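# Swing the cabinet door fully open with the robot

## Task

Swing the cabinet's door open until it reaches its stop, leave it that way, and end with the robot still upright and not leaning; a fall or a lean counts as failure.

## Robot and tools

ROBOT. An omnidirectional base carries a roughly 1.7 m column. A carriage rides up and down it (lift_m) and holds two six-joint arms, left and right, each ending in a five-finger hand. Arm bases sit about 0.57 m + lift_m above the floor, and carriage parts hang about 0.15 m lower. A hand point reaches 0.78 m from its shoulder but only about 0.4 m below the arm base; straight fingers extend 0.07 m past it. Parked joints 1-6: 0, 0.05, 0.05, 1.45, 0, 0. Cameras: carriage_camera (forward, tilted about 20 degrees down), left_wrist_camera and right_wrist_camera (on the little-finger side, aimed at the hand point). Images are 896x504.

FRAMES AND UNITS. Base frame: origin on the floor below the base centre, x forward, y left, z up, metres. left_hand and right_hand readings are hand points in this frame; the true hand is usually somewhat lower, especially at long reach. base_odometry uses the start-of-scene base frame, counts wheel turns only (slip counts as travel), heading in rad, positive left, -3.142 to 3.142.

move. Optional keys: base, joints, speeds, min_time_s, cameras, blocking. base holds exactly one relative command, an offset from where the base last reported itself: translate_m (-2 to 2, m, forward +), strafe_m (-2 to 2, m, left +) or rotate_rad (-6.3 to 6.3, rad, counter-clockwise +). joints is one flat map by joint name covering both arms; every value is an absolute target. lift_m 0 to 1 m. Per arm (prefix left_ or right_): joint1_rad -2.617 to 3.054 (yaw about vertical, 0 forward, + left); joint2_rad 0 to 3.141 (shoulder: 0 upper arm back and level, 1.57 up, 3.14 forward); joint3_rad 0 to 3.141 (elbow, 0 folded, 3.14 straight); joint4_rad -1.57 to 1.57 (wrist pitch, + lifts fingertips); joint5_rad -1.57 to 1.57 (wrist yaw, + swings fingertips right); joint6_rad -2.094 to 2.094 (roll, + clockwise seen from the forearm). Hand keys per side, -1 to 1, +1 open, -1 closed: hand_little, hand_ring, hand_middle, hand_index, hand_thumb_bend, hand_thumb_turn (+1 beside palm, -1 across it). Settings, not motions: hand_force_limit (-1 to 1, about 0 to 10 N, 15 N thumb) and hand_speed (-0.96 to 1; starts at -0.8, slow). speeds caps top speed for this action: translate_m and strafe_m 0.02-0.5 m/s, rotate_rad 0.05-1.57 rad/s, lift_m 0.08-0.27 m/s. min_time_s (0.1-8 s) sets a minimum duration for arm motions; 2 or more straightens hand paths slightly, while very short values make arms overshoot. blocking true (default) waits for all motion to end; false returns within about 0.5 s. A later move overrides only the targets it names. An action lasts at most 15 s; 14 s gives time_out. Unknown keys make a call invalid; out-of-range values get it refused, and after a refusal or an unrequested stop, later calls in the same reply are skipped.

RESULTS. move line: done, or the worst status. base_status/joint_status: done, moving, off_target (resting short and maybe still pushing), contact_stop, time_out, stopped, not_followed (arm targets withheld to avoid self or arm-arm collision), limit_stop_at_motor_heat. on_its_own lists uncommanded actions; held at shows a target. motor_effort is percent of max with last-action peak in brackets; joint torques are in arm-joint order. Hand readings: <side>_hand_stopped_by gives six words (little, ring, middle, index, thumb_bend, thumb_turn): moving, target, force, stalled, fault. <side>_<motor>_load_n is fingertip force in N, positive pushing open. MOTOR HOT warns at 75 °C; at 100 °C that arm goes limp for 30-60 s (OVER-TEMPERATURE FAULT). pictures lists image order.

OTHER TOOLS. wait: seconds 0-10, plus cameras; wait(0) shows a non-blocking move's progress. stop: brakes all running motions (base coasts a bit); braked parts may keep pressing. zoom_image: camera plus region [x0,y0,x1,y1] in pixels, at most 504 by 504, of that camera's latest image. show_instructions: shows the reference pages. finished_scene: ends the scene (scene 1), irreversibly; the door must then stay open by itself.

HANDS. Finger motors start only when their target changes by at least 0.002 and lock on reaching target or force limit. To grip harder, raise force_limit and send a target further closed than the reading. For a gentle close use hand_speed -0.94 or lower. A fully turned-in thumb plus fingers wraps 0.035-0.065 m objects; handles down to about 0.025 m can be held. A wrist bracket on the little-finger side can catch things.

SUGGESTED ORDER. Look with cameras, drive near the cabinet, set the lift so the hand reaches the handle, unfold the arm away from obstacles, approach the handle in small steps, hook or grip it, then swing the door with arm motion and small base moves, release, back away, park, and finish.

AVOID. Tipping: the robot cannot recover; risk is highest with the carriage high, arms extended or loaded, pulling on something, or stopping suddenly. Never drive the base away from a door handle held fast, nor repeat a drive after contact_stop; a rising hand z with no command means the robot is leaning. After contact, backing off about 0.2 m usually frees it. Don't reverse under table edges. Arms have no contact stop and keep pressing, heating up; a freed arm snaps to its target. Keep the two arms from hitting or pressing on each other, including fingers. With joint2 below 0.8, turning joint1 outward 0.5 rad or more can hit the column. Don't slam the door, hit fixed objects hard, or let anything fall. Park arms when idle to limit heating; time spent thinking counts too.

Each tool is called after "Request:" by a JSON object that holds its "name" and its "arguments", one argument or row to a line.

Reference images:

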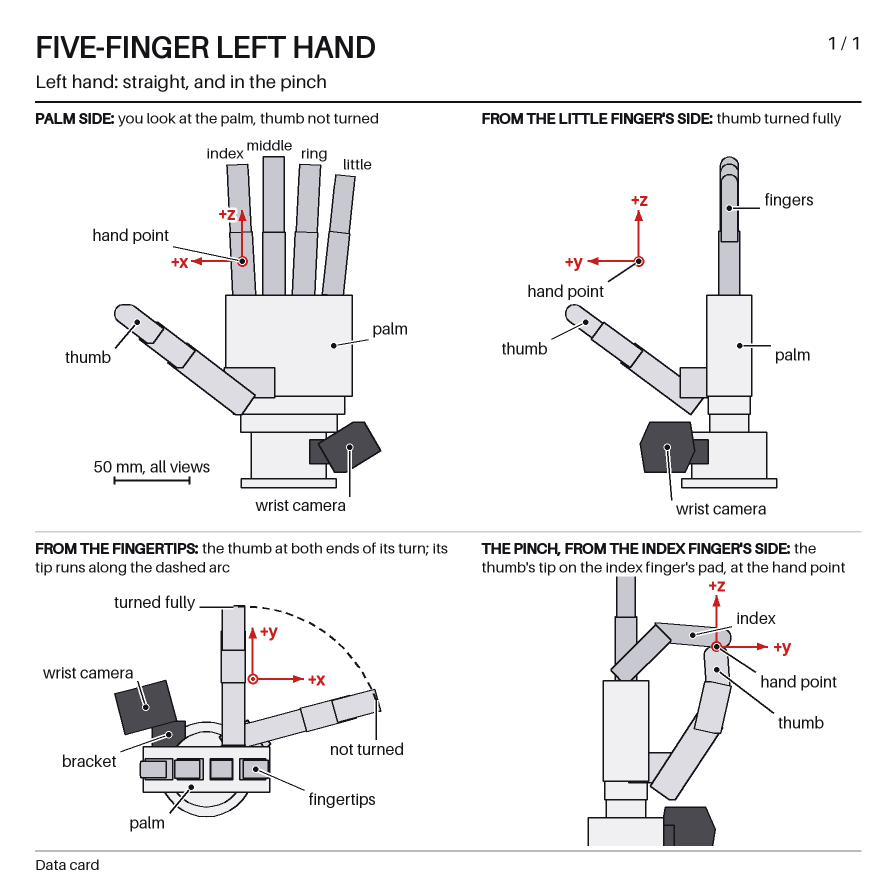

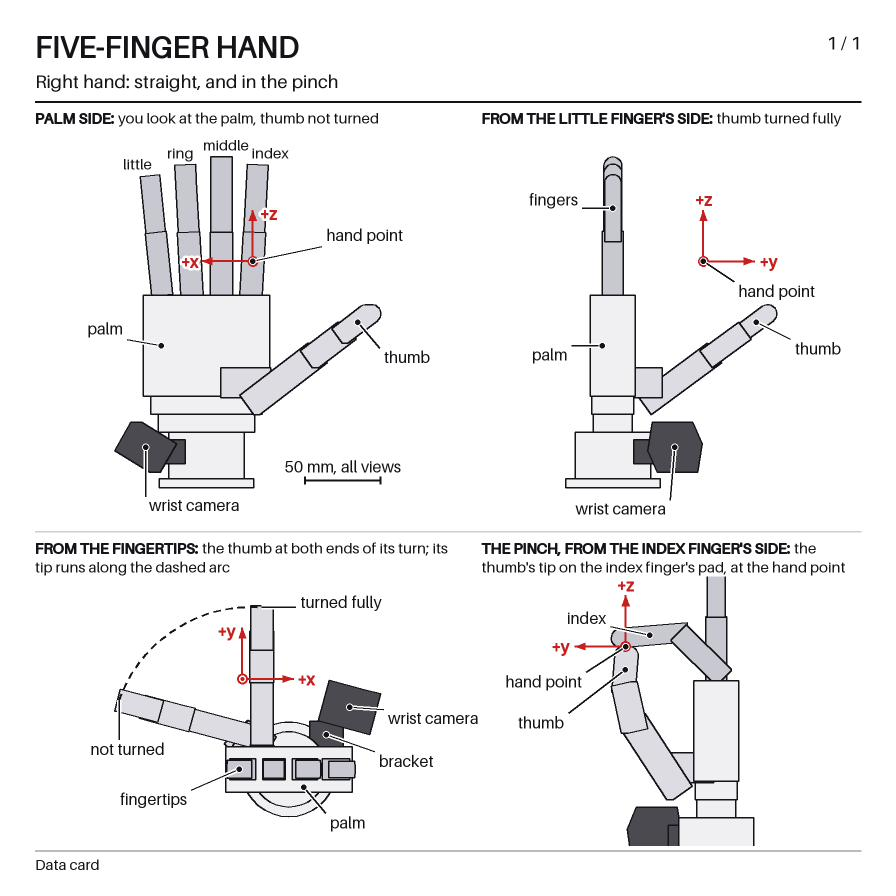

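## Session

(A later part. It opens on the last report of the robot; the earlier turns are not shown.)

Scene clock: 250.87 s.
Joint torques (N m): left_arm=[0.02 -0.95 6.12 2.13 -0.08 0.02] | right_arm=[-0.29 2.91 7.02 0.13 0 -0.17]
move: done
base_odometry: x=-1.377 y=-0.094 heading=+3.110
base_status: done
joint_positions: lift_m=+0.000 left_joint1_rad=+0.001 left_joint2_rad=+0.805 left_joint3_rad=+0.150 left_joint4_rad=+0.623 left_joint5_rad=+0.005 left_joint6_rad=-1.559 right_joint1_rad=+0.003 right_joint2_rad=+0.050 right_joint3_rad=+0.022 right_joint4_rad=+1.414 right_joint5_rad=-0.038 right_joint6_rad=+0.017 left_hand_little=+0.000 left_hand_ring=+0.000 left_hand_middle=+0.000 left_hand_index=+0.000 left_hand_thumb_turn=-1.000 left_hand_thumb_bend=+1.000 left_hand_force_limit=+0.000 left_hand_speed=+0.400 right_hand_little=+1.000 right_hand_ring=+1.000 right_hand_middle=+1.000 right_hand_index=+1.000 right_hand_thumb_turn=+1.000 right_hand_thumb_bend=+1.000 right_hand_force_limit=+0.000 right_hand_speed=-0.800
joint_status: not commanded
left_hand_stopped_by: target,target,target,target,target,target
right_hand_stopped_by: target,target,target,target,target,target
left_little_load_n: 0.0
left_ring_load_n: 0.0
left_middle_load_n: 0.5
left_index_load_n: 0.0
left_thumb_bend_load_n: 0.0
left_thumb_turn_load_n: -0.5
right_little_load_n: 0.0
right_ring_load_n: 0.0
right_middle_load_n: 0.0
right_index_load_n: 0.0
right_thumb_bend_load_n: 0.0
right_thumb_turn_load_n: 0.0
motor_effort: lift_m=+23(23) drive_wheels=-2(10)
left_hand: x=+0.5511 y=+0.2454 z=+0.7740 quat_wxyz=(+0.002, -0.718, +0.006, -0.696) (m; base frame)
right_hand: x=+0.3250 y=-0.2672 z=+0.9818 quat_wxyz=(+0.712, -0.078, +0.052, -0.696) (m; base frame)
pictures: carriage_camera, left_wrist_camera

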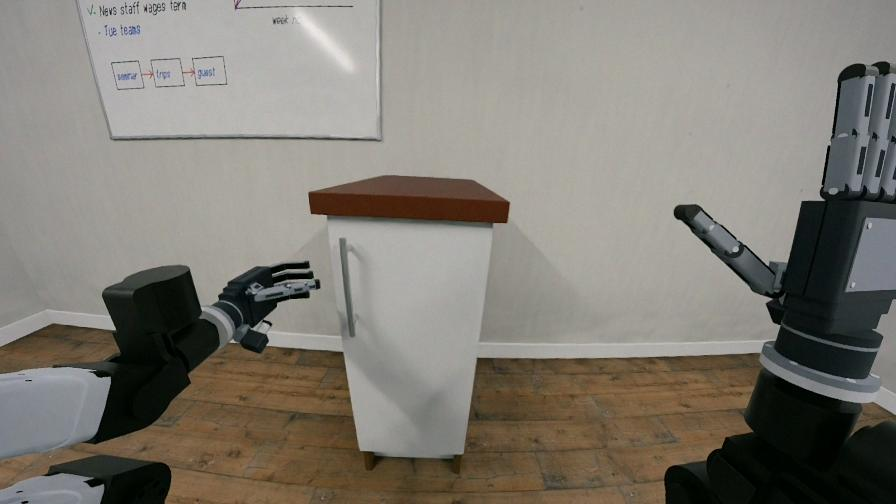

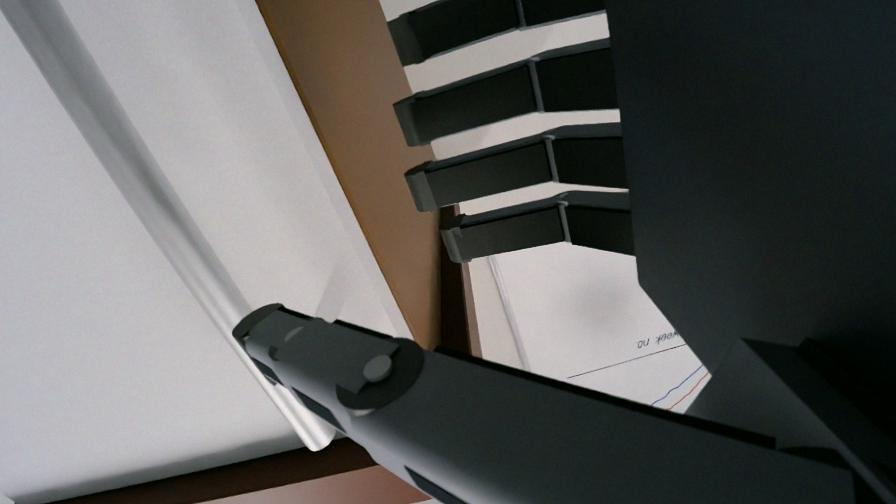

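Request:
{"name": "move", "arguments": {
  "base": {"translate_m": -0.024},
  "speeds": {"translate_m": 0.05},
  "cameras": ["left_wrist_camera"]
}}

Request:
{"name": "move", "arguments": {
  "base": {"strafe_m": -0.05},
  "speeds": {"strafe_m": 0.05},
  "cameras": ["left_wrist_camera", "carriage_camera"]
}}

Scene clock: 378.60 s.
Joint torques (N m): left_arm=[0.01 -0.96 6.11 2.13 -0.07 0.01] | right_arm=[-0.28 2.91 7.01 0.13 0 -0.18]
move: done
base_odometry: x=-1.353 y=-0.095 heading=+3.110
base_status: done
joint_positions: lift_m=+0.000 left_joint1_rad=+0.001 left_joint2_rad=+0.805 left_joint3_rad=+0.150 left_joint4_rad=+0.623 left_joint5_rad=+0.005 left_joint6_rad=-1.559 right_joint1_rad=+0.003 right_joint2_rad=+0.050 right_joint3_rad=+0.022 right_joint4_rad=+1.414 right_joint5_rad=-0.038 right_joint6_rad=+0.017 left_hand_little=+0.000 left_hand_ring=+0.000 left_hand_middle=+0.000 left_hand_index=+0.000 left_hand_thumb_turn=-1.000 left_hand_thumb_bend=+1.000 left_hand_force_limit=+0.000 left_hand_speed=+0.400 right_hand_little=+1.000 right_hand_ring=+1.000 right_hand_middle=+1.000 right_hand_index=+1.000 right_hand_thumb_turn=+1.000 right_hand_thumb_bend=+1.000 right_hand_force_limit=+0.000 right_hand_speed=-0.800
joint_status: not commanded
left_hand_stopped_by: target,target,target,target,target,target
right_hand_stopped_by: target,target,target,target,target,target
left_little_load_n: 0.0
left_ring_load_n: 0.0
left_middle_load_n: 0.0
left_index_load_n: 0.0
left_thumb_bend_load_n: 0.0
left_thumb_turn_load_n: 0.0
right_little_load_n: 0.0
right_ring_load_n: 0.0
right_middle_load_n: 0.0
right_index_load_n: 0.0
right_thumb_bend_load_n: 0.0
right_thumb_turn_load_n: 0.0
motor_effort: lift_m=+23(23) drive_wheels=+2(10)
left_hand: x=+0.5511 y=+0.2454 z=+0.7740 quat_wxyz=(+0.002, -0.718, +0.006, -0.696) (m; base frame)
right_hand: x=+0.3250 y=-0.2672 z=+0.9818 quat_wxyz=(+0.712, -0.078, +0.052, -0.696) (m; base frame)
pictures: left_wrist_camera

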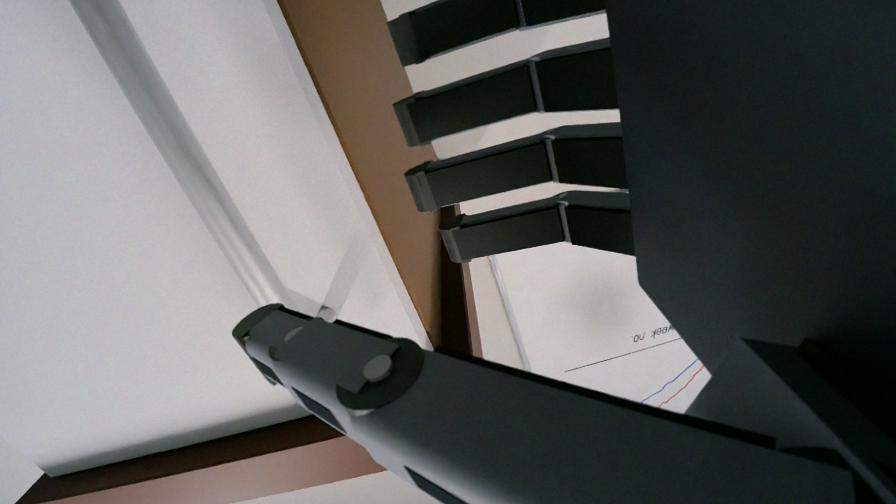

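Scene clock: 380.10 s.
Joint torques (N m): left_arm=[0.02 -0.96 6.13 2.12 -0.07 0.01] | right_arm=[-0.31 2.85 7.06 0.12 0 -0.17]
move: done
base_odometry: x=-1.351 y=-0.045 heading=+3.110
base_status: done
joint_positions: lift_m=+0.000 left_joint1_rad=+0.001 left_joint2_rad=+0.805 left_joint3_rad=+0.150 left_joint4_rad=+0.624 left_joint5_rad=+0.005 left_joint6_rad=-1.559 right_joint1_rad=+0.003 right_joint2_rad=+0.050 right_joint3_rad=+0.022 right_joint4_rad=+1.414 right_joint5_rad=-0.038 right_joint6_rad=+0.017 left_hand_little=+0.000 left_hand_ring=+0.000 left_hand_middle=+0.000 left_hand_index=+0.000 left_hand_thumb_turn=-1.000 left_hand_thumb_bend=+1.000 left_hand_force_limit=+0.000 left_hand_speed=+0.400 right_hand_little=+1.000 right_hand_ring=+1.000 right_hand_middle=+1.000 right_hand_index=+1.000 right_hand_thumb_turn=+1.000 right_hand_thumb_bend=+1.000 right_hand_force_limit=+0.000 right_hand_speed=-0.800
joint_status: not commanded
left_hand_stopped_by: target,target,target,target,target,target
right_hand_stopped_by: target,target,target,target,target,target
left_little_load_n: 0.0
left_ring_load_n: 0.0
left_middle_load_n: 0.0
left_index_load_n: 0.0
left_thumb_bend_load_n: 0.0
left_thumb_turn_load_n: 0.0
right_little_load_n: 0.0
right_ring_load_n: 0.0
right_middle_load_n: 0.0
right_index_load_n: 0.0
right_thumb_bend_load_n: 0.0
right_thumb_turn_load_n: -0.5
motor_effort: lift_m=+23(23) drive_wheels=-1(7)
left_hand: x=+0.5511 y=+0.2455 z=+0.7742 quat_wxyz=(+0.002, -0.718, +0.006, -0.696) (m; base frame)
right_hand: x=+0.3250 y=-0.2672 z=+0.9818 quat_wxyz=(+0.712, -0.078, +0.052, -0.696) (m; base frame)
pictures: carriage_camera, left_wrist_camera

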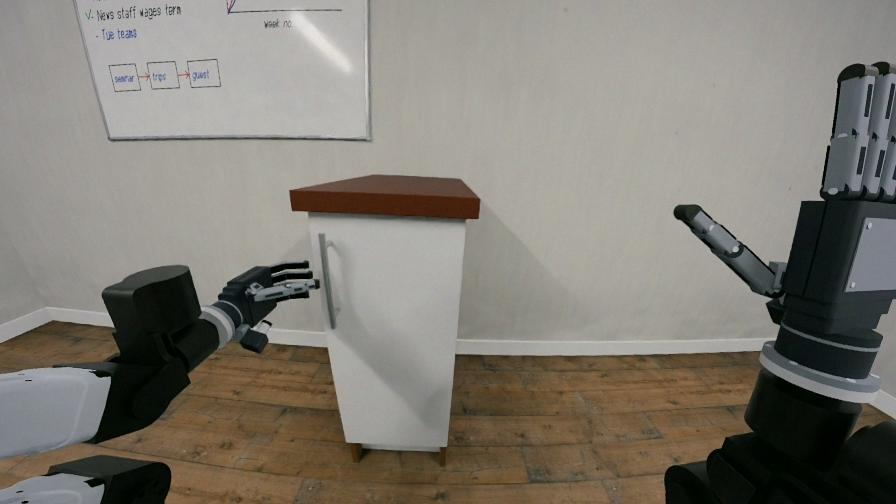

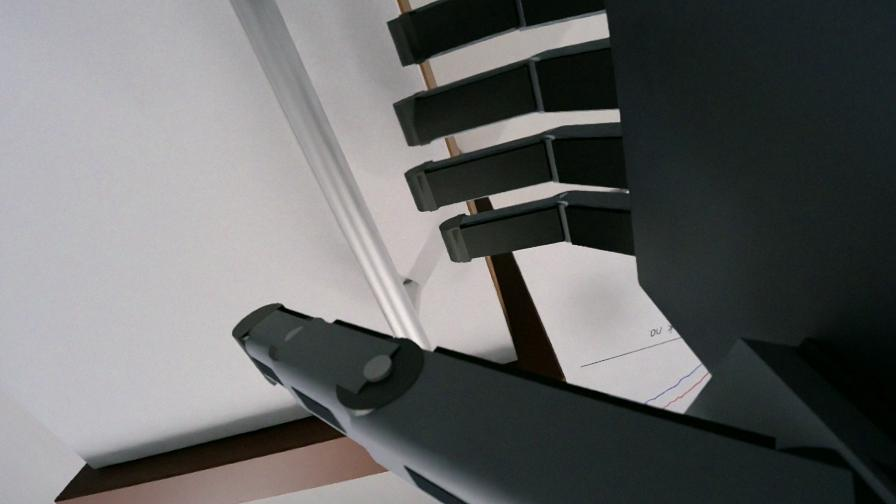

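Request:
{"name": "move", "arguments": {
  "joints": {"left_joint3_rad": 0.07, "left_joint4_rad": 0.73},
  "cameras": ["left_wrist_camera"]
}}

Scene clock: 402.10 s.
Joint torques (N m): left_arm=[0.01 -0.84 6.09 2.17 -0.07 0.01] | right_arm=[-0.32 2.89 7.01 0.11 -0.01 -0.18]
move: done
base_odometry: x=-1.351 y=-0.045 heading=+3.110
base_status: not commanded
joint_positions: lift_m=+0.000 left_joint1_rad=+0.001 left_joint2_rad=+0.805 left_joint3_rad=+0.068 left_joint4_rad=+0.700 left_joint5_rad=+0.005 left_joint6_rad=-1.559 right_joint1_rad=+0.003 right_joint2_rad=+0.050 right_joint3_rad=+0.022 right_joint4_rad=+1.414 right_joint5_rad=-0.038 right_joint6_rad=+0.017 left_hand_little=+0.000 left_hand_ring=+0.000 left_hand_middle=+0.000 left_hand_index=+0.000 left_hand_thumb_turn=-1.000 left_hand_thumb_bend=+1.000 left_hand_force_limit=+0.000 left_hand_speed=+0.400 right_hand_little=+1.000 right_hand_ring=+1.000 right_hand_middle=+1.000 right_hand_index=+1.000 right_hand_thumb_turn=+1.000 right_hand_thumb_bend=+1.000 right_hand_force_limit=+0.000 right_hand_speed=-0.800
joint_status: all done
left_hand_stopped_by: target,target,target,target,target,target
right_hand_stopped_by: target,target,target,target,target,target
left_little_load_n: 0.0
left_ring_load_n: 0.0
left_middle_load_n: 0.0
left_index_load_n: 0.0
left_thumb_bend_load_n: 0.0
left_thumb_turn_load_n: -0.5
right_little_load_n: 0.0
right_ring_load_n: 0.0
right_middle_load_n: 0.0
right_index_load_n: 0.0
right_thumb_bend_load_n: 0.0
right_thumb_turn_load_n: 0.0
motor_effort: lift_m=+23(23) drive_wheels=-1(1)
left_hand: x=+0.5422 y=+0.2455 z=+0.7542 quat_wxyz=(+0.002, -0.720, +0.006, -0.694) (m; base frame)
right_hand: x=+0.3250 y=-0.2672 z=+0.9818 quat_wxyz=(+0.712, -0.078, +0.052, -0.696) (m; base frame)
pictures: left_wrist_camera

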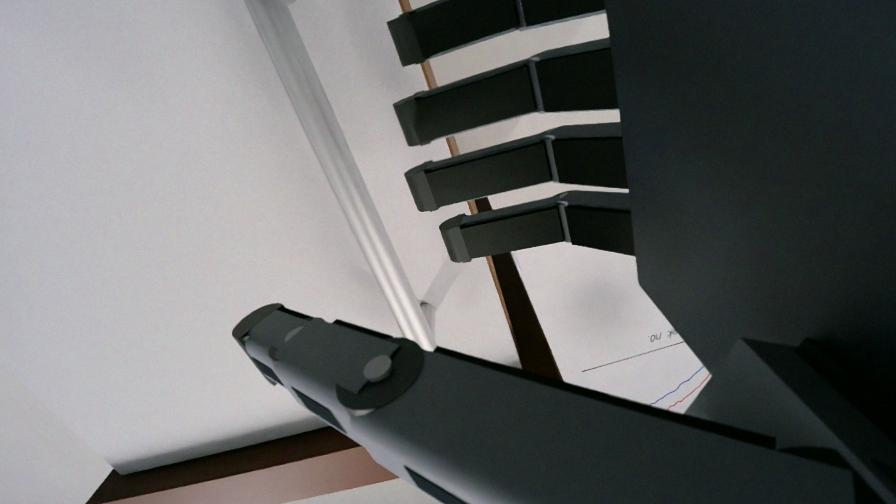

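Request:
{"name": "move", "arguments": {
  "base": {"translate_m": 0.009},
  "speeds": {"translate_m": 0.05},
  "cameras": ["left_wrist_camera"]
}}

Request:
{"name": "move", "arguments": {
  "base": {"strafe_m": -0.025},
  "speeds": {"strafe_m": 0.05},
  "cameras": ["left_wrist_camera"]
}}

Request:
{"name": "zoom_image", "arguments": {
  "camera": "left_wrist_camera",
  "region": [360, 0, 660, 300]
}}

Scene clock: 411.93 s.
Joint torques (N m): left_arm=[0.02 -0.83 6.09 2.12 -0.07 0.01] | right_arm=[-0.29 2.95 6.98 0.13 0 -0.18]
move: done
base_odometry: x=-1.360 y=-0.045 heading=+3.110
base_status: done
joint_positions: lift_m=+0.000 left_joint1_rad=+0.001 left_joint2_rad=+0.805 left_joint3_rad=+0.068 left_joint4_rad=+0.703 left_joint5_rad=+0.005 left_joint6_rad=-1.559 right_joint1_rad=+0.003 right_joint2_rad=+0.050 right_joint3_rad=+0.022 right_joint4_rad=+1.414 right_joint5_rad=-0.038 right_joint6_rad=+0.017 left_hand_little=+0.000 left_hand_ring=+0.000 left_hand_middle=+0.000 left_hand_index=+0.000 left_hand_thumb_turn=-1.000 left_hand_thumb_bend=+1.000 left_hand_force_limit=+0.000 left_hand_speed=+0.400 right_hand_little=+1.000 right_hand_ring=+1.000 right_hand_middle=+1.000 right_hand_index=+1.000 right_hand_thumb_turn=+1.000 right_hand_thumb_bend=+1.000 right_hand_force_limit=+0.000 right_hand_speed=-0.800
joint_status: not commanded
left_hand_stopped_by: target,target,target,target,target,target
right_hand_stopped_by: target,target,target,target,target,target
left_little_load_n: 0.0
left_ring_load_n: 0.0
left_middle_load_n: 0.0
left_index_load_n: 0.0
left_thumb_bend_load_n: 0.5
left_thumb_turn_load_n: 0.0
right_little_load_n: 0.0
right_ring_load_n: 0.0
right_middle_load_n: 0.0
right_index_load_n: 0.0
right_thumb_bend_load_n: 0.0
right_thumb_turn_load_n: 0.0
motor_effort: lift_m=+23(23) drive_wheels=+3(6)
left_hand: x=+0.5421 y=+0.2455 z=+0.7551 quat_wxyz=(+0.002, -0.719, +0.006, -0.695) (m; base frame)
right_hand: x=+0.3250 y=-0.2672 z=+0.9818 quat_wxyz=(+0.712, -0.078, +0.052, -0.696) (m; base frame)
pictures: left_wrist_camera

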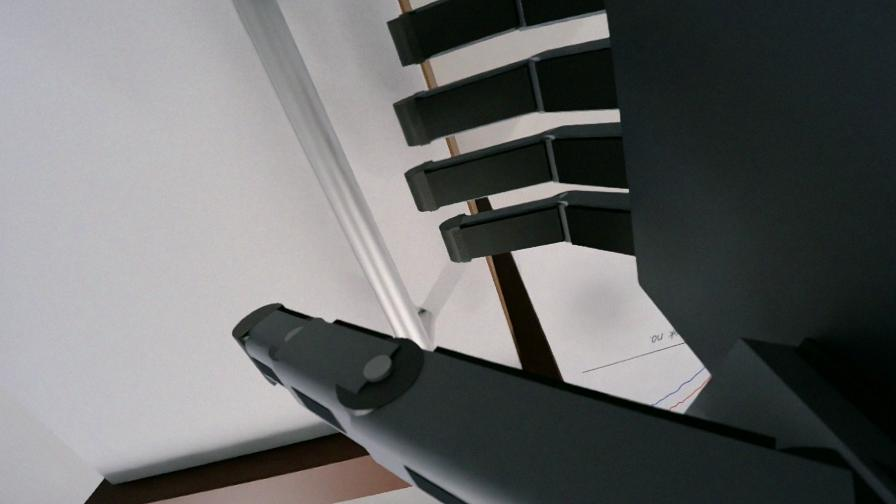

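Scene clock: 412.93 s.
Joint torques (N m): left_arm=[0.06 -0.83 6.08 2.13 0.11 0.03] | right_arm=[-0.29 2.86 7.06 0.11 0.02 -0.17]
move: done
base_odometry: x=-1.359 y=-0.020 heading=+3.110
base_status: done
joint_positions: lift_m=+0.000 left_joint1_rad=+0.002 left_joint2_rad=+0.805 left_joint3_rad=+0.068 left_joint4_rad=+0.703 left_joint5_rad=-0.012 left_joint6_rad=-1.560 right_joint1_rad=+0.003 right_joint2_rad=+0.050 right_joint3_rad=+0.022 right_joint4_rad=+1.414 right_joint5_rad=-0.038 right_joint6_rad=+0.017 left_hand_little=+0.000 left_hand_ring=+0.000 left_hand_middle=+0.000 left_hand_index=+0.000 left_hand_thumb_turn=-1.000 left_hand_thumb_bend=+1.000 left_hand_force_limit=+0.000 left_hand_speed=+0.400 right_hand_little=+1.000 right_hand_ring=+1.000 right_hand_middle=+1.000 right_hand_index=+1.000 right_hand_thumb_turn=+1.000 right_hand_thumb_bend=+1.000 right_hand_force_limit=+0.000 right_hand_speed=-0.800
joint_status: not commanded
left_hand_stopped_by: target,target,target,target,target,target
right_hand_stopped_by: target,target,target,target,target,target
left_little_load_n: 0.0
left_ring_load_n: 0.5
left_middle_load_n: -1.0
left_index_load_n: 0.0
left_thumb_bend_load_n: 0.0
left_thumb_turn_load_n: 0.0
right_little_load_n: 0.0
right_ring_load_n: 0.0
right_middle_load_n: 0.0
right_index_load_n: 0.0
right_thumb_bend_load_n: 0.0
right_thumb_turn_load_n: 0.0
motor_effort: lift_m=+23(23) drive_wheels=-1(8)
left_hand: x=+0.5432 y=+0.2491 z=+0.7552 quat_wxyz=(+0.008, -0.719, -0.001, -0.695) (m; base frame)
right_hand: x=+0.3250 y=-0.2672 z=+0.9818 quat_wxyz=(+0.712, -0.078, +0.052, -0.696) (m; base frame)
pictures: left_wrist_camera

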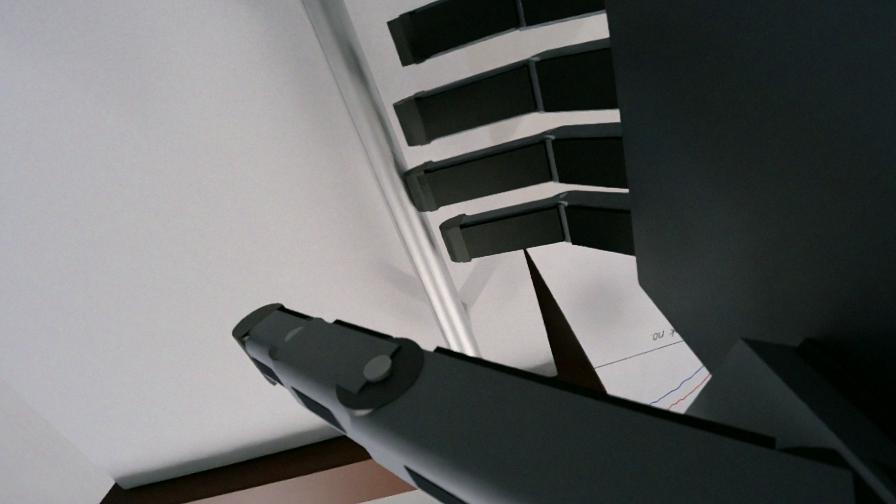

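Scaled by 1.680.

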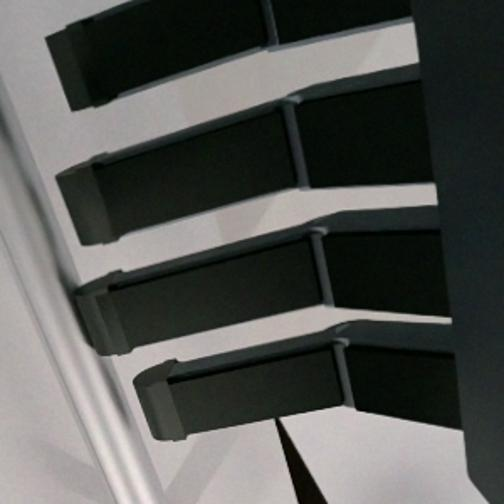

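Request:
{"name": "move", "arguments": {
  "base": {"strafe_m": 0.02},
  "speeds": {"strafe_m": 0.05}
}}

Request:
{"name": "move", "arguments": {
  "base": {"translate_m": 0.014},
  "speeds": {"translate_m": 0.05}
}}

Request:
{"name": "move", "arguments": {
  "base": {"strafe_m": -0.025},
  "speeds": {"strafe_m": 0.05},
  "cameras": ["left_wrist_camera"]
}}

Request:
{"name": "zoom_image", "arguments": {
  "camera": "left_wrist_camera",
  "region": [360, 0, 660, 300]
}}

Scene clock: 447.17 s.
Joint torques (N m): left_arm=[-0.08 -0.84 6.09 2.12 0.09 0.02] | right_arm=[-0.27 2.85 7.05 0.12 -0.01 -0.18]
move: done
base_odometry: x=-1.360 y=-0.040 heading=+3.110
base_status: done
joint_positions: lift_m=+0.000 left_joint1_rad=+0.002 left_joint2_rad=+0.805 left_joint3_rad=+0.068 left_joint4_rad=+0.704 left_joint5_rad=-0.009 left_joint6_rad=-1.560 right_joint1_rad=+0.003 right_joint2_rad=+0.050 right_joint3_rad=+0.022 right_joint4_rad=+1.414 right_joint5_rad=-0.038 right_joint6_rad=+0.017 left_hand_little=+0.000 left_hand_ring=+0.000 left_hand_middle=+0.000 left_hand_index=+0.000 left_hand_thumb_turn=-1.000 left_hand_thumb_bend=+1.000 left_hand_force_limit=+0.000 left_hand_speed=+0.400 right_hand_little=+1.000 right_hand_ring=+1.000 right_hand_middle=+1.000 right_hand_index=+1.000 right_hand_thumb_turn=+1.000 right_hand_thumb_bend=+1.000 right_hand_force_limit=+0.000 right_hand_speed=-0.800
joint_status: not commanded
left_hand_stopped_by: target,target,target,target,target,target
right_hand_stopped_by: target,target,target,target,target,target
left_little_load_n: 0.0
left_ring_load_n: 0.0
left_middle_load_n: 0.0
left_index_load_n: 0.0
left_thumb_bend_load_n: 0.0
left_thumb_turn_load_n: 0.0
right_little_load_n: 0.0
right_ring_load_n: 0.0
right_middle_load_n: 0.0
right_index_load_n: 0.0
right_thumb_bend_load_n: 0.0
right_thumb_turn_load_n: 0.0
motor_effort: lift_m=+23(23) drive_wheels=+2(7)
left_hand: x=+0.5430 y=+0.2485 z=+0.7553 quat_wxyz=(+0.007, -0.719, +0.000, -0.695) (m; base frame)
right_hand: x=+0.3250 y=-0.2672 z=+0.9818 quat_wxyz=(+0.712, -0.078, +0.052, -0.696) (m; base frame)
pictures: none

Scene clock: 447.97 s.
Joint torques (N m): left_arm=[-0.08 -0.85 6.09 2.12 0.09 0.02] | right_arm=[-0.29 2.86 7.13 0.11 0.01 -0.18]
move: done
base_odometry: x=-1.374 y=-0.039 heading=+3.109
base_status: done
joint_positions: lift_m=+0.000 left_joint1_rad=+0.002 left_joint2_rad=+0.805 left_joint3_rad=+0.068 left_joint4_rad=+0.704 left_joint5_rad=-0.009 left_joint6_rad=-1.560 right_joint1_rad=+0.003 right_joint2_rad=+0.050 right_joint3_rad=+0.022 right_joint4_rad=+1.414 right_joint5_rad=-0.038 right_joint6_rad=+0.017 left_hand_little=+0.000 left_hand_ring=+0.000 left_hand_middle=+0.000 left_hand_index=+0.000 left_hand_thumb_turn=-1.000 left_hand_thumb_bend=+1.000 left_hand_force_limit=+0.000 left_hand_speed=+0.400 right_hand_little=+1.000 right_hand_ring=+1.000 right_hand_middle=+1.000 right_hand_index=+1.000 right_hand_thumb_turn=+1.000 right_hand_thumb_bend=+1.000 right_hand_force_limit=+0.000 right_hand_speed=-0.800
joint_status: not commanded
left_hand_stopped_by: target,target,target,target,target,target
right_hand_stopped_by: target,target,target,target,target,target
left_little_load_n: 0.0
left_ring_load_n: 0.0
left_middle_load_n: 0.0
left_index_load_n: 0.0
left_thumb_bend_load_n: 0.0
left_thumb_turn_load_n: 0.0
right_little_load_n: 0.0
right_ring_load_n: -0.5
right_middle_load_n: 0.0
right_index_load_n: 0.0
right_thumb_bend_load_n: 0.0
right_thumb_turn_load_n: 0.0
motor_effort: lift_m=+23(23) drive_wheels=-1(8)
left_hand: x=+0.5430 y=+0.2485 z=+0.7554 quat_wxyz=(+0.007, -0.719, +0.000, -0.695) (m; base frame)
right_hand: x=+0.3250 y=-0.2672 z=+0.9818 quat_wxyz=(+0.712, -0.078, +0.052, -0.696) (m; base frame)
pictures: none

Scene clock: 448.97 s.
Joint torques (N m): left_arm=[-0.17 -0.84 6.08 2.11 0.24 0.03] | right_arm=[-0.28 2.89 7.02 0.12 0 -0.18]
move: done
base_odometry: x=-1.373 y=-0.014 heading=+3.110
base_status: done
joint_positions: lift_m=+0.000 left_joint1_rad=+0.002 left_joint2_rad=+0.805 left_joint3_rad=+0.068 left_joint4_rad=+0.704 left_joint5_rad=-0.023 left_joint6_rad=-1.560 right_joint1_rad=+0.003 right_joint2_rad=+0.050 right_joint3_rad=+0.022 right_joint4_rad=+1.414 right_joint5_rad=-0.038 right_joint6_rad=+0.017 left_hand_little=+0.000 left_hand_ring=+0.000 left_hand_middle=+0.000 left_hand_index=+0.000 left_hand_thumb_turn=-1.000 left_hand_thumb_bend=+1.000 left_hand_force_limit=+0.000 left_hand_speed=+0.400 right_hand_little=+1.000 right_hand_ring=+1.000 right_hand_middle=+1.000 right_hand_index=+1.000 right_hand_thumb_turn=+1.000 right_hand_thumb_bend=+1.000 right_hand_force_limit=+0.000 right_hand_speed=-0.800
joint_status: not commanded
left_hand_stopped_by: target,target,target,target,target,target
right_hand_stopped_by: target,target,target,target,target,target
left_little_load_n: 0.0
left_ring_load_n: 0.0
left_middle_load_n: 1.0
left_index_load_n: 0.0
left_thumb_bend_load_n: 0.0
left_thumb_turn_load_n: 0.0
right_little_load_n: 0.0
right_ring_load_n: 0.0
right_middle_load_n: 0.0
right_index_load_n: 0.0
right_thumb_bend_load_n: 0.0
right_thumb_turn_load_n: 0.0
motor_effort: lift_m=+23(23) drive_wheels=-1(8)
left_hand: x=+0.5438 y=+0.2514 z=+0.7555 quat_wxyz=(+0.013, -0.718, -0.005, -0.695) (m; base frame)
right_hand: x=+0.3250 y=-0.2672 z=+0.9818 quat_wxyz=(+0.712, -0.078, +0.052, -0.696) (m; base frame)
pictures: left_wrist_camera

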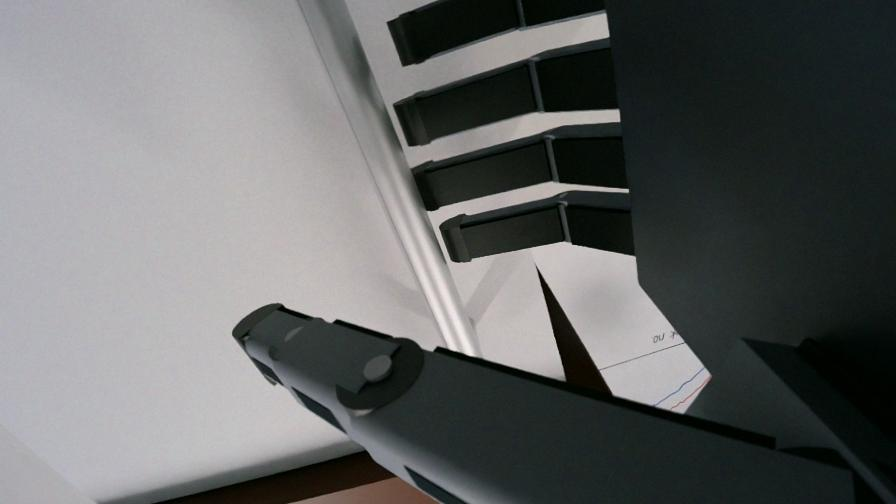

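Scaled by 1.680.

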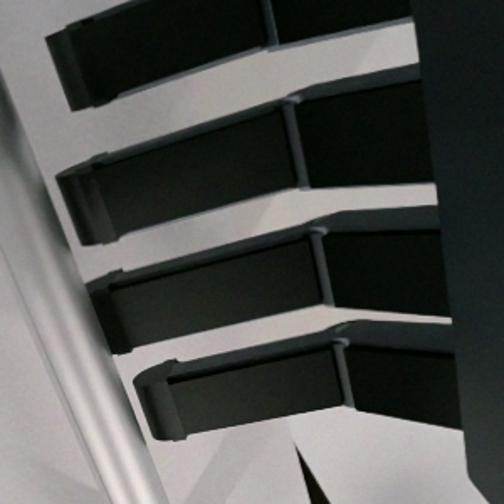

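Request:
{"name": "move", "arguments": {
  "base": {"strafe_m": 0.02},
  "speeds": {"strafe_m": 0.05},
  "joints": {"left_joint5_rad": 0.03}
}}

Request:
{"name": "move", "arguments": {
  "base": {"translate_m": 0.007},
  "speeds": {"translate_m": 0.05}
}}

Request:
{"name": "move", "arguments": {
  "base": {"strafe_m": -0.025},
  "speeds": {"strafe_m": 0.05},
  "cameras": ["left_wrist_camera"]
}}

Request:
{"name": "zoom_image", "arguments": {
  "camera": "left_wrist_camera",
  "region": [360, 0, 660, 300]
}}

Scene clock: 469.97 s.
Joint torques (N m): left_arm=[-0.1 -0.83 6.09 2.11 0.1 0.03] | right_arm=[-0.32 2.86 7.05 0.12 0 -0.17]
move: done
base_odometry: x=-1.374 y=-0.034 heading=+3.109
base_status: done
joint_positions: lift_m=+0.000 left_joint1_rad=+0.002 left_joint2_rad=+0.805 left_joint3_rad=+0.068 left_joint4_rad=+0.704 left_joint5_rad=+0.020 left_joint6_rad=-1.560 right_joint1_rad=+0.003 right_joint2_rad=+0.050 right_joint3_rad=+0.022 right_joint4_rad=+1.414 right_joint5_rad=-0.038 right_joint6_rad=+0.017 left_hand_little=+0.000 left_hand_ring=+0.000 left_hand_middle=+0.000 left_hand_index=+0.000 left_hand_thumb_turn=-1.000 left_hand_thumb_bend=+1.000 left_hand_force_limit=+0.000 left_hand_speed=+0.400 right_hand_little=+1.000 right_hand_ring=+1.000 right_hand_middle=+1.000 right_hand_index=+1.000 right_hand_thumb_turn=+1.000 right_hand_thumb_bend=+1.000 right_hand_force_limit=+0.000 right_hand_speed=-0.800
joint_status: all done
left_hand_stopped_by: target,target,target,target,target,target
right_hand_stopped_by: target,target,target,target,target,target
left_little_load_n: 0.0
left_ring_load_n: 0.0
left_middle_load_n: 0.0
left_index_load_n: 0.0
left_thumb_bend_load_n: 0.0
left_thumb_turn_load_n: -0.5
right_little_load_n: 0.0
right_ring_load_n: 0.0
right_middle_load_n: 0.0
right_index_load_n: 0.0
right_thumb_bend_load_n: 0.0
right_thumb_turn_load_n: 0.0
motor_effort: lift_m=+23(23) drive_wheels=+2(7)
left_hand: x=+0.5413 y=+0.2431 z=+0.7556 quat_wxyz=(-0.003, -0.718, +0.010, -0.696) (m; base frame)
right_hand: x=+0.3250 y=-0.2672 z=+0.9818 quat_wxyz=(+0.712, -0.078, +0.052, -0.696) (m; base frame)
pictures: none

Scene clock: 470.60 s.
Joint torques (N m): left_arm=[-0.09 -0.84 6.09 2.1 0.09 0.03] | right_arm=[-0.29 2.85 7.01 0.14 0.01 -0.18]
move: done
base_odometry: x=-1.381 y=-0.034 heading=+3.109
base_status: done
joint_positions: lift_m=+0.000 left_joint1_rad=+0.002 left_joint2_rad=+0.805 left_joint3_rad=+0.068 left_joint4_rad=+0.705 left_joint5_rad=+0.021 left_joint6_rad=-1.560 right_joint1_rad=+0.003 right_joint2_rad=+0.050 right_joint3_rad=+0.022 right_joint4_rad=+1.412 right_joint5_rad=-0.038 right_joint6_rad=+0.017 left_hand_little=+0.000 left_hand_ring=+0.000 left_hand_middle=+0.000 left_hand_index=+0.000 left_hand_thumb_turn=-1.000 left_hand_thumb_bend=+1.000 left_hand_force_limit=+0.000 left_hand_speed=+0.400 right_hand_little=+1.000 right_hand_ring=+1.000 right_hand_middle=+1.000 right_hand_index=+1.000 right_hand_thumb_turn=+1.000 right_hand_thumb_bend=+1.000 right_hand_force_limit=+0.000 right_hand_speed=-0.800
joint_status: not commanded
left_hand_stopped_by: target,target,target,target,target,target
right_hand_stopped_by: target,target,target,target,target,target
left_little_load_n: 0.0
left_ring_load_n: 0.0
left_middle_load_n: 0.0
left_index_load_n: 0.0
left_thumb_bend_load_n: 0.0
left_thumb_turn_load_n: -0.5
right_little_load_n: 0.0
right_ring_load_n: 0.0
right_middle_load_n: 0.0
right_index_load_n: 0.0
right_thumb_bend_load_n: 0.0
right_thumb_turn_load_n: 0.0
motor_effort: lift_m=+23(23) drive_wheels=-1(9)
left_hand: x=+0.5412 y=+0.2430 z=+0.7558 quat_wxyz=(-0.003, -0.718, +0.010, -0.696) (m; base frame)
right_hand: x=+0.3254 y=-0.2672 z=+0.9816 quat_wxyz=(+0.712, -0.079, +0.053, -0.695) (m; base frame)
pictures: none

Scene clock: 471.60 s.
Joint torques (N m): left_arm=[-0.03 -0.84 6.08 2.1 0.24 0.02] | right_arm=[-0.34 2.89 7.05 0.14 -0.01 -0.18]
move: done
base_odometry: x=-1.380 y=-0.009 heading=+3.109
base_status: done
joint_positions: lift_m=+0.000 left_joint1_rad=+0.002 left_joint2_rad=+0.805 left_joint3_rad=+0.068 left_joint4_rad=+0.706 left_joint5_rad=+0.007 left_joint6_rad=-1.560 right_joint1_rad=+0.003 right_joint2_rad=+0.050 right_joint3_rad=+0.022 right_joint4_rad=+1.412 right_joint5_rad=-0.038 right_joint6_rad=+0.017 left_hand_little=+0.000 left_hand_ring=+0.000 left_hand_middle=+0.000 left_hand_index=+0.000 left_hand_thumb_turn=-1.000 left_hand_thumb_bend=+1.000 left_hand_force_limit=+0.000 left_hand_speed=+0.400 right_hand_little=+1.000 right_hand_ring=+1.000 right_hand_middle=+1.000 right_hand_index=+1.000 right_hand_thumb_turn=+1.000 right_hand_thumb_bend=+1.000 right_hand_force_limit=+0.000 right_hand_speed=-0.800
joint_status: not commanded
left_hand_stopped_by: target,target,target,target,target,target
right_hand_stopped_by: target,target,target,target,target,target
left_little_load_n: 0.0
left_ring_load_n: 2.5
left_middle_load_n: 0.0
left_index_load_n: 0.0
left_thumb_bend_load_n: 0.0
left_thumb_turn_load_n: 0.0
right_little_load_n: 0.0
right_ring_load_n: 0.0
right_middle_load_n: 0.0
right_index_load_n: 0.0
right_thumb_bend_load_n: 0.0
right_thumb_turn_load_n: 0.0
motor_effort: lift_m=+23(23) drive_wheels=-1(8)
left_hand: x=+0.5420 y=+0.2456 z=+0.7559 quat_wxyz=(+0.002, -0.718, +0.005, -0.696) (m; base frame)
right_hand: x=+0.3254 y=-0.2672 z=+0.9816 quat_wxyz=(+0.712, -0.079, +0.053, -0.695) (m; base frame)
pictures: left_wrist_camera

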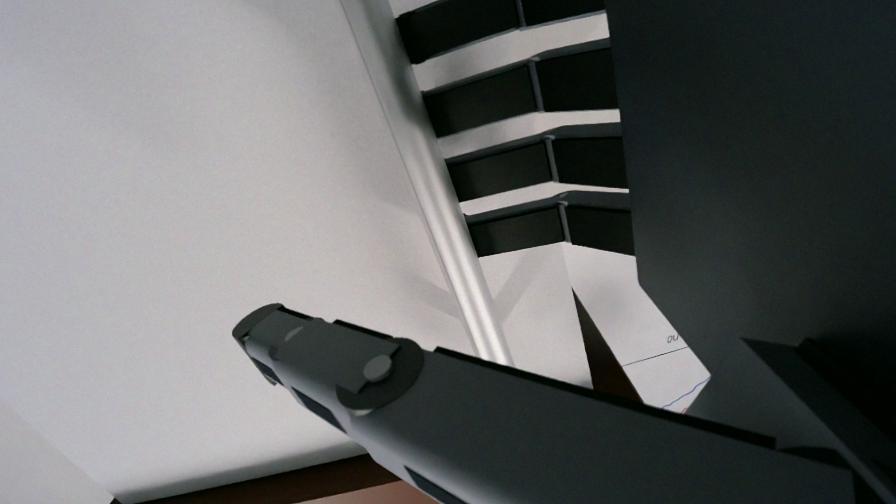

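Scaled by 1.680.

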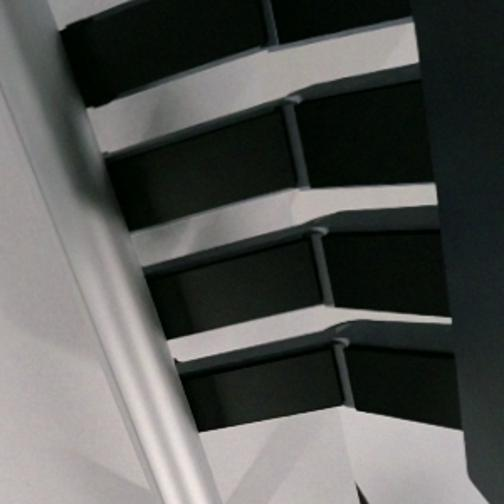

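Request:
{"name": "move", "arguments": {
  "base": {"strafe_m": -0.012},
  "speeds": {"strafe_m": 0.05},
  "cameras": ["left_wrist_camera"]
}}

Scene clock: 478.43 s.
Joint torques (N m): left_arm=[-0.28 -0.84 6.09 2.08 0.54 0.03] | right_arm=[-0.31 2.88 7.08 0.15 0 -0.18]
move: done
base_odometry: x=-1.380 y=+0.003 heading=+3.110
base_status: done
joint_positions: lift_m=+0.000 left_joint1_rad=+0.005 left_joint2_rad=+0.805 left_joint3_rad=+0.068 left_joint4_rad=+0.708 left_joint5_rad=-0.015 left_joint6_rad=-1.560 right_joint1_rad=+0.003 right_joint2_rad=+0.050 right_joint3_rad=+0.022 right_joint4_rad=+1.412 right_joint5_rad=-0.038 right_joint6_rad=+0.017 left_hand_little=+0.000 left_hand_ring=+0.000 left_hand_middle=+0.000 left_hand_index=+0.000 left_hand_thumb_turn=-1.000 left_hand_thumb_bend=+1.000 left_hand_force_limit=+0.000 left_hand_speed=+0.400 right_hand_little=+1.000 right_hand_ring=+1.000 right_hand_middle=+1.000 right_hand_index=+1.000 right_hand_thumb_turn=+1.000 right_hand_thumb_bend=+1.000 right_hand_force_limit=+0.000 right_hand_speed=-0.800
joint_status: not commanded
left_hand_stopped_by: target,target,target,target,target,target
right_hand_stopped_by: target,target,target,target,target,target
left_little_load_n: 4.0
left_ring_load_n: 0.0
left_middle_load_n: 0.0
left_index_load_n: 0.0
left_thumb_bend_load_n: 0.0
left_thumb_turn_load_n: -0.5
right_little_load_n: 0.0
right_ring_load_n: 0.0
right_middle_load_n: 0.0
right_index_load_n: -0.5
right_thumb_bend_load_n: 0.0
right_thumb_turn_load_n: -0.5
motor_effort: lift_m=+23(23) drive_wheels=+2(10)
left_hand: x=+0.5435 y=+0.2508 z=+0.7564 quat_wxyz=(+0.011, -0.717, -0.003, -0.697) (m; base frame)
right_hand: x=+0.3254 y=-0.2672 z=+0.9816 quat_wxyz=(+0.712, -0.079, +0.053, -0.695) (m; base frame)
pictures: left_wrist_camera

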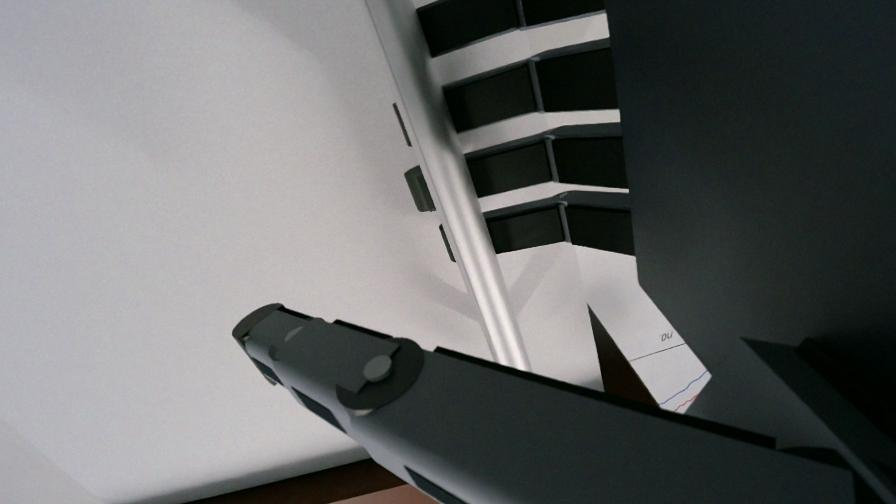

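Request:
{"name": "move", "arguments": {
  "joints": {"left_hand_force_limit": 0.0, "left_hand_speed": -0.5, "left_hand_little": -0.3, "left_hand_ring": -0.3, "left_hand_middle": -0.3, "left_hand_index": -0.3, "left_hand_thumb_bend": 0.2},
  "cameras": ["left_wrist_camera"]
}}

Scene clock: 489.40 s.
Joint torques (N m): left_arm=[-0.29 -0.85 6.08 2.08 0.53 0.04] | right_arm=[-0.29 2.82 7.05 0.15 0.01 -0.17]
move: off_target
base_odometry: x=-1.380 y=+0.003 heading=+3.110
base_status: not commanded
joint_positions: lift_m=+0.000 left_joint1_rad=+0.005 left_joint2_rad=+0.805 left_joint3_rad=+0.068 left_joint4_rad=+0.707 left_joint5_rad=-0.018 left_joint6_rad=-1.562 right_joint1_rad=+0.003 right_joint2_rad=+0.050 right_joint3_rad=+0.022 right_joint4_rad=+1.412 right_joint5_rad=-0.038 right_joint6_rad=+0.017 left_hand_little=-0.037 left_hand_ring=-0.086 left_hand_middle=-0.129 left_hand_index=-0.177 left_hand_thumb_turn=-1.000 left_hand_thumb_bend=+0.200 left_hand_force_limit=+0.000 left_hand_speed=-0.500 right_hand_little=+1.000 right_hand_ring=+1.000 right_hand_middle=+1.000 right_hand_index=+1.000 right_hand_thumb_turn=+1.000 right_hand_thumb_bend=+1.000 right_hand_force_limit=+0.000 right_hand_speed=-0.800
joint_status: left_hand_little off_target (ended at -0.037, target -0.300); left_hand_ring off_target (ended at -0.086, target -0.300); left_hand_middle off_target (ended at -0.129, target -0.300); left_hand_index off_target (ended at -0.177, target -0.300); the others done
left_hand_stopped_by: force,force,force,force,target,target
right_hand_stopped_by: target,target,target,target,target,target
left_little_load_n: 0.0
left_ring_load_n: 0.0
left_middle_load_n: 0.0
left_index_load_n: 7.0
left_thumb_bend_load_n: 0.0
left_thumb_turn_load_n: 0.0
right_little_load_n: 0.0
right_ring_load_n: -0.5
right_middle_load_n: 0.0
right_index_load_n: 0.0
right_thumb_bend_load_n: 0.0
right_thumb_turn_load_n: 0.0
motor_effort: lift_m=+23(23) drive_wheels=+1(2)
left_hand: x=+0.5437 y=+0.2514 z=+0.7563 quat_wxyz=(+0.011, -0.718, -0.005, -0.696) (m; base frame)
right_hand: x=+0.3254 y=-0.2672 z=+0.9816 quat_wxyz=(+0.712, -0.079, +0.053, -0.695) (m; base frame)
pictures: left_wrist_camera

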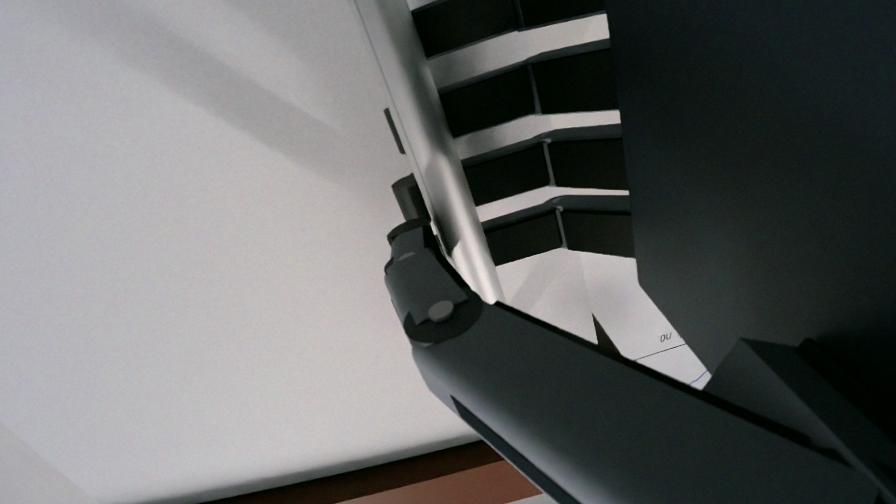

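Request:
{"name": "move", "arguments": {
  "base": {"translate_m": -0.05},
  "speeds": {"translate_m": 0.04},
  "cameras": ["left_wrist_camera", "carriage_camera"]
}}

Scene clock: 496.93 s.
Joint torques (N m): left_arm=[-0.05 -0.92 6.09 2.12 0.04 0.05] | right_arm=[-0.25 2.86 6.99 0.14 0.01 -0.17]
move: done
base_odometry: x=-1.330 y=+0.002 heading=+3.109
base_status: done
joint_positions: lift_m=+0.000 left_joint1_rad=+0.001 left_joint2_rad=+0.805 left_joint3_rad=+0.068 left_joint4_rad=+0.707 left_joint5_rad=+0.026 left_joint6_rad=-1.562 right_joint1_rad=+0.003 right_joint2_rad=+0.050 right_joint3_rad=+0.022 right_joint4_rad=+1.412 right_joint5_rad=-0.038 right_joint6_rad=+0.017 left_hand_little=-0.037 left_hand_ring=-0.086 left_hand_middle=-0.129 left_hand_index=-0.177 left_hand_thumb_turn=-1.000 left_hand_thumb_bend=+0.201 left_hand_force_limit=+0.000 left_hand_speed=-0.500 right_hand_little=+1.000 right_hand_ring=+1.000 right_hand_middle=+1.000 right_hand_index=+1.000 right_hand_thumb_turn=+1.000 right_hand_thumb_bend=+1.000 right_hand_force_limit=+0.000 right_hand_speed=-0.800
joint_status: not commanded
left_hand_stopped_by: force,force,force,force,target,target
right_hand_stopped_by: target,target,target,target,target,target
left_little_load_n: 0.0
left_ring_load_n: 0.0
left_middle_load_n: 0.0
left_index_load_n: 4.5
left_thumb_bend_load_n: 1.5
left_thumb_turn_load_n: 0.0
right_little_load_n: 0.0
right_ring_load_n: 0.0
right_middle_load_n: 0.0
right_index_load_n: 0.0
right_thumb_bend_load_n: 0.0
right_thumb_turn_load_n: 0.0
motor_effort: lift_m=+23(23) drive_wheels=+1(6)
left_hand: x=+0.5408 y=+0.2417 z=+0.7563 quat_wxyz=(-0.006, -0.718, +0.012, -0.696) (m; base frame)
right_hand: x=+0.3254 y=-0.2672 z=+0.9816 quat_wxyz=(+0.712, -0.079, +0.053, -0.695) (m; base frame)
pictures: carriage_camera, left_wrist_camera

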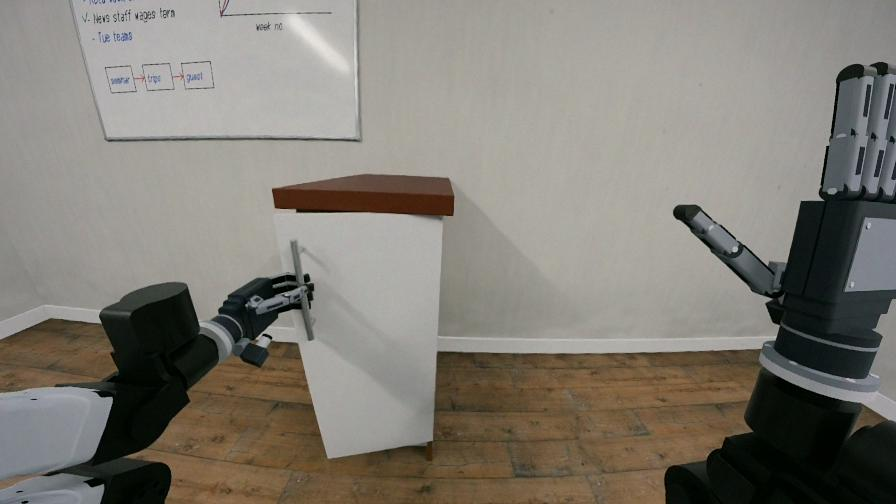

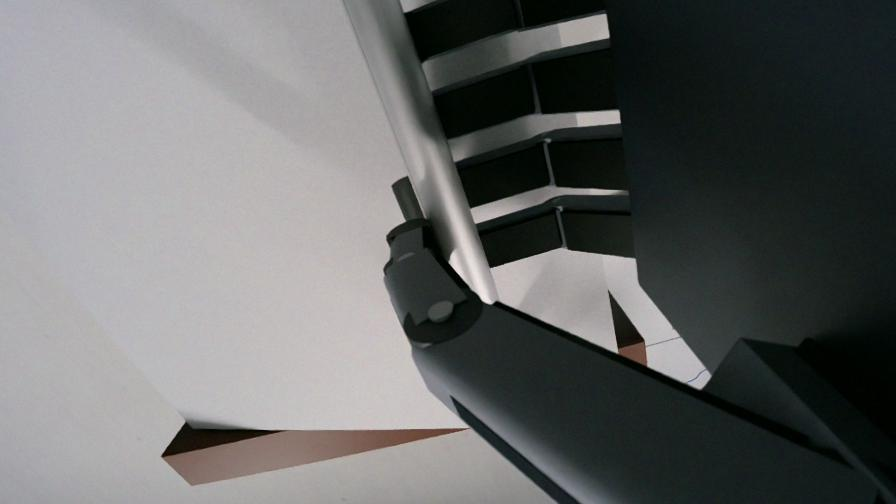

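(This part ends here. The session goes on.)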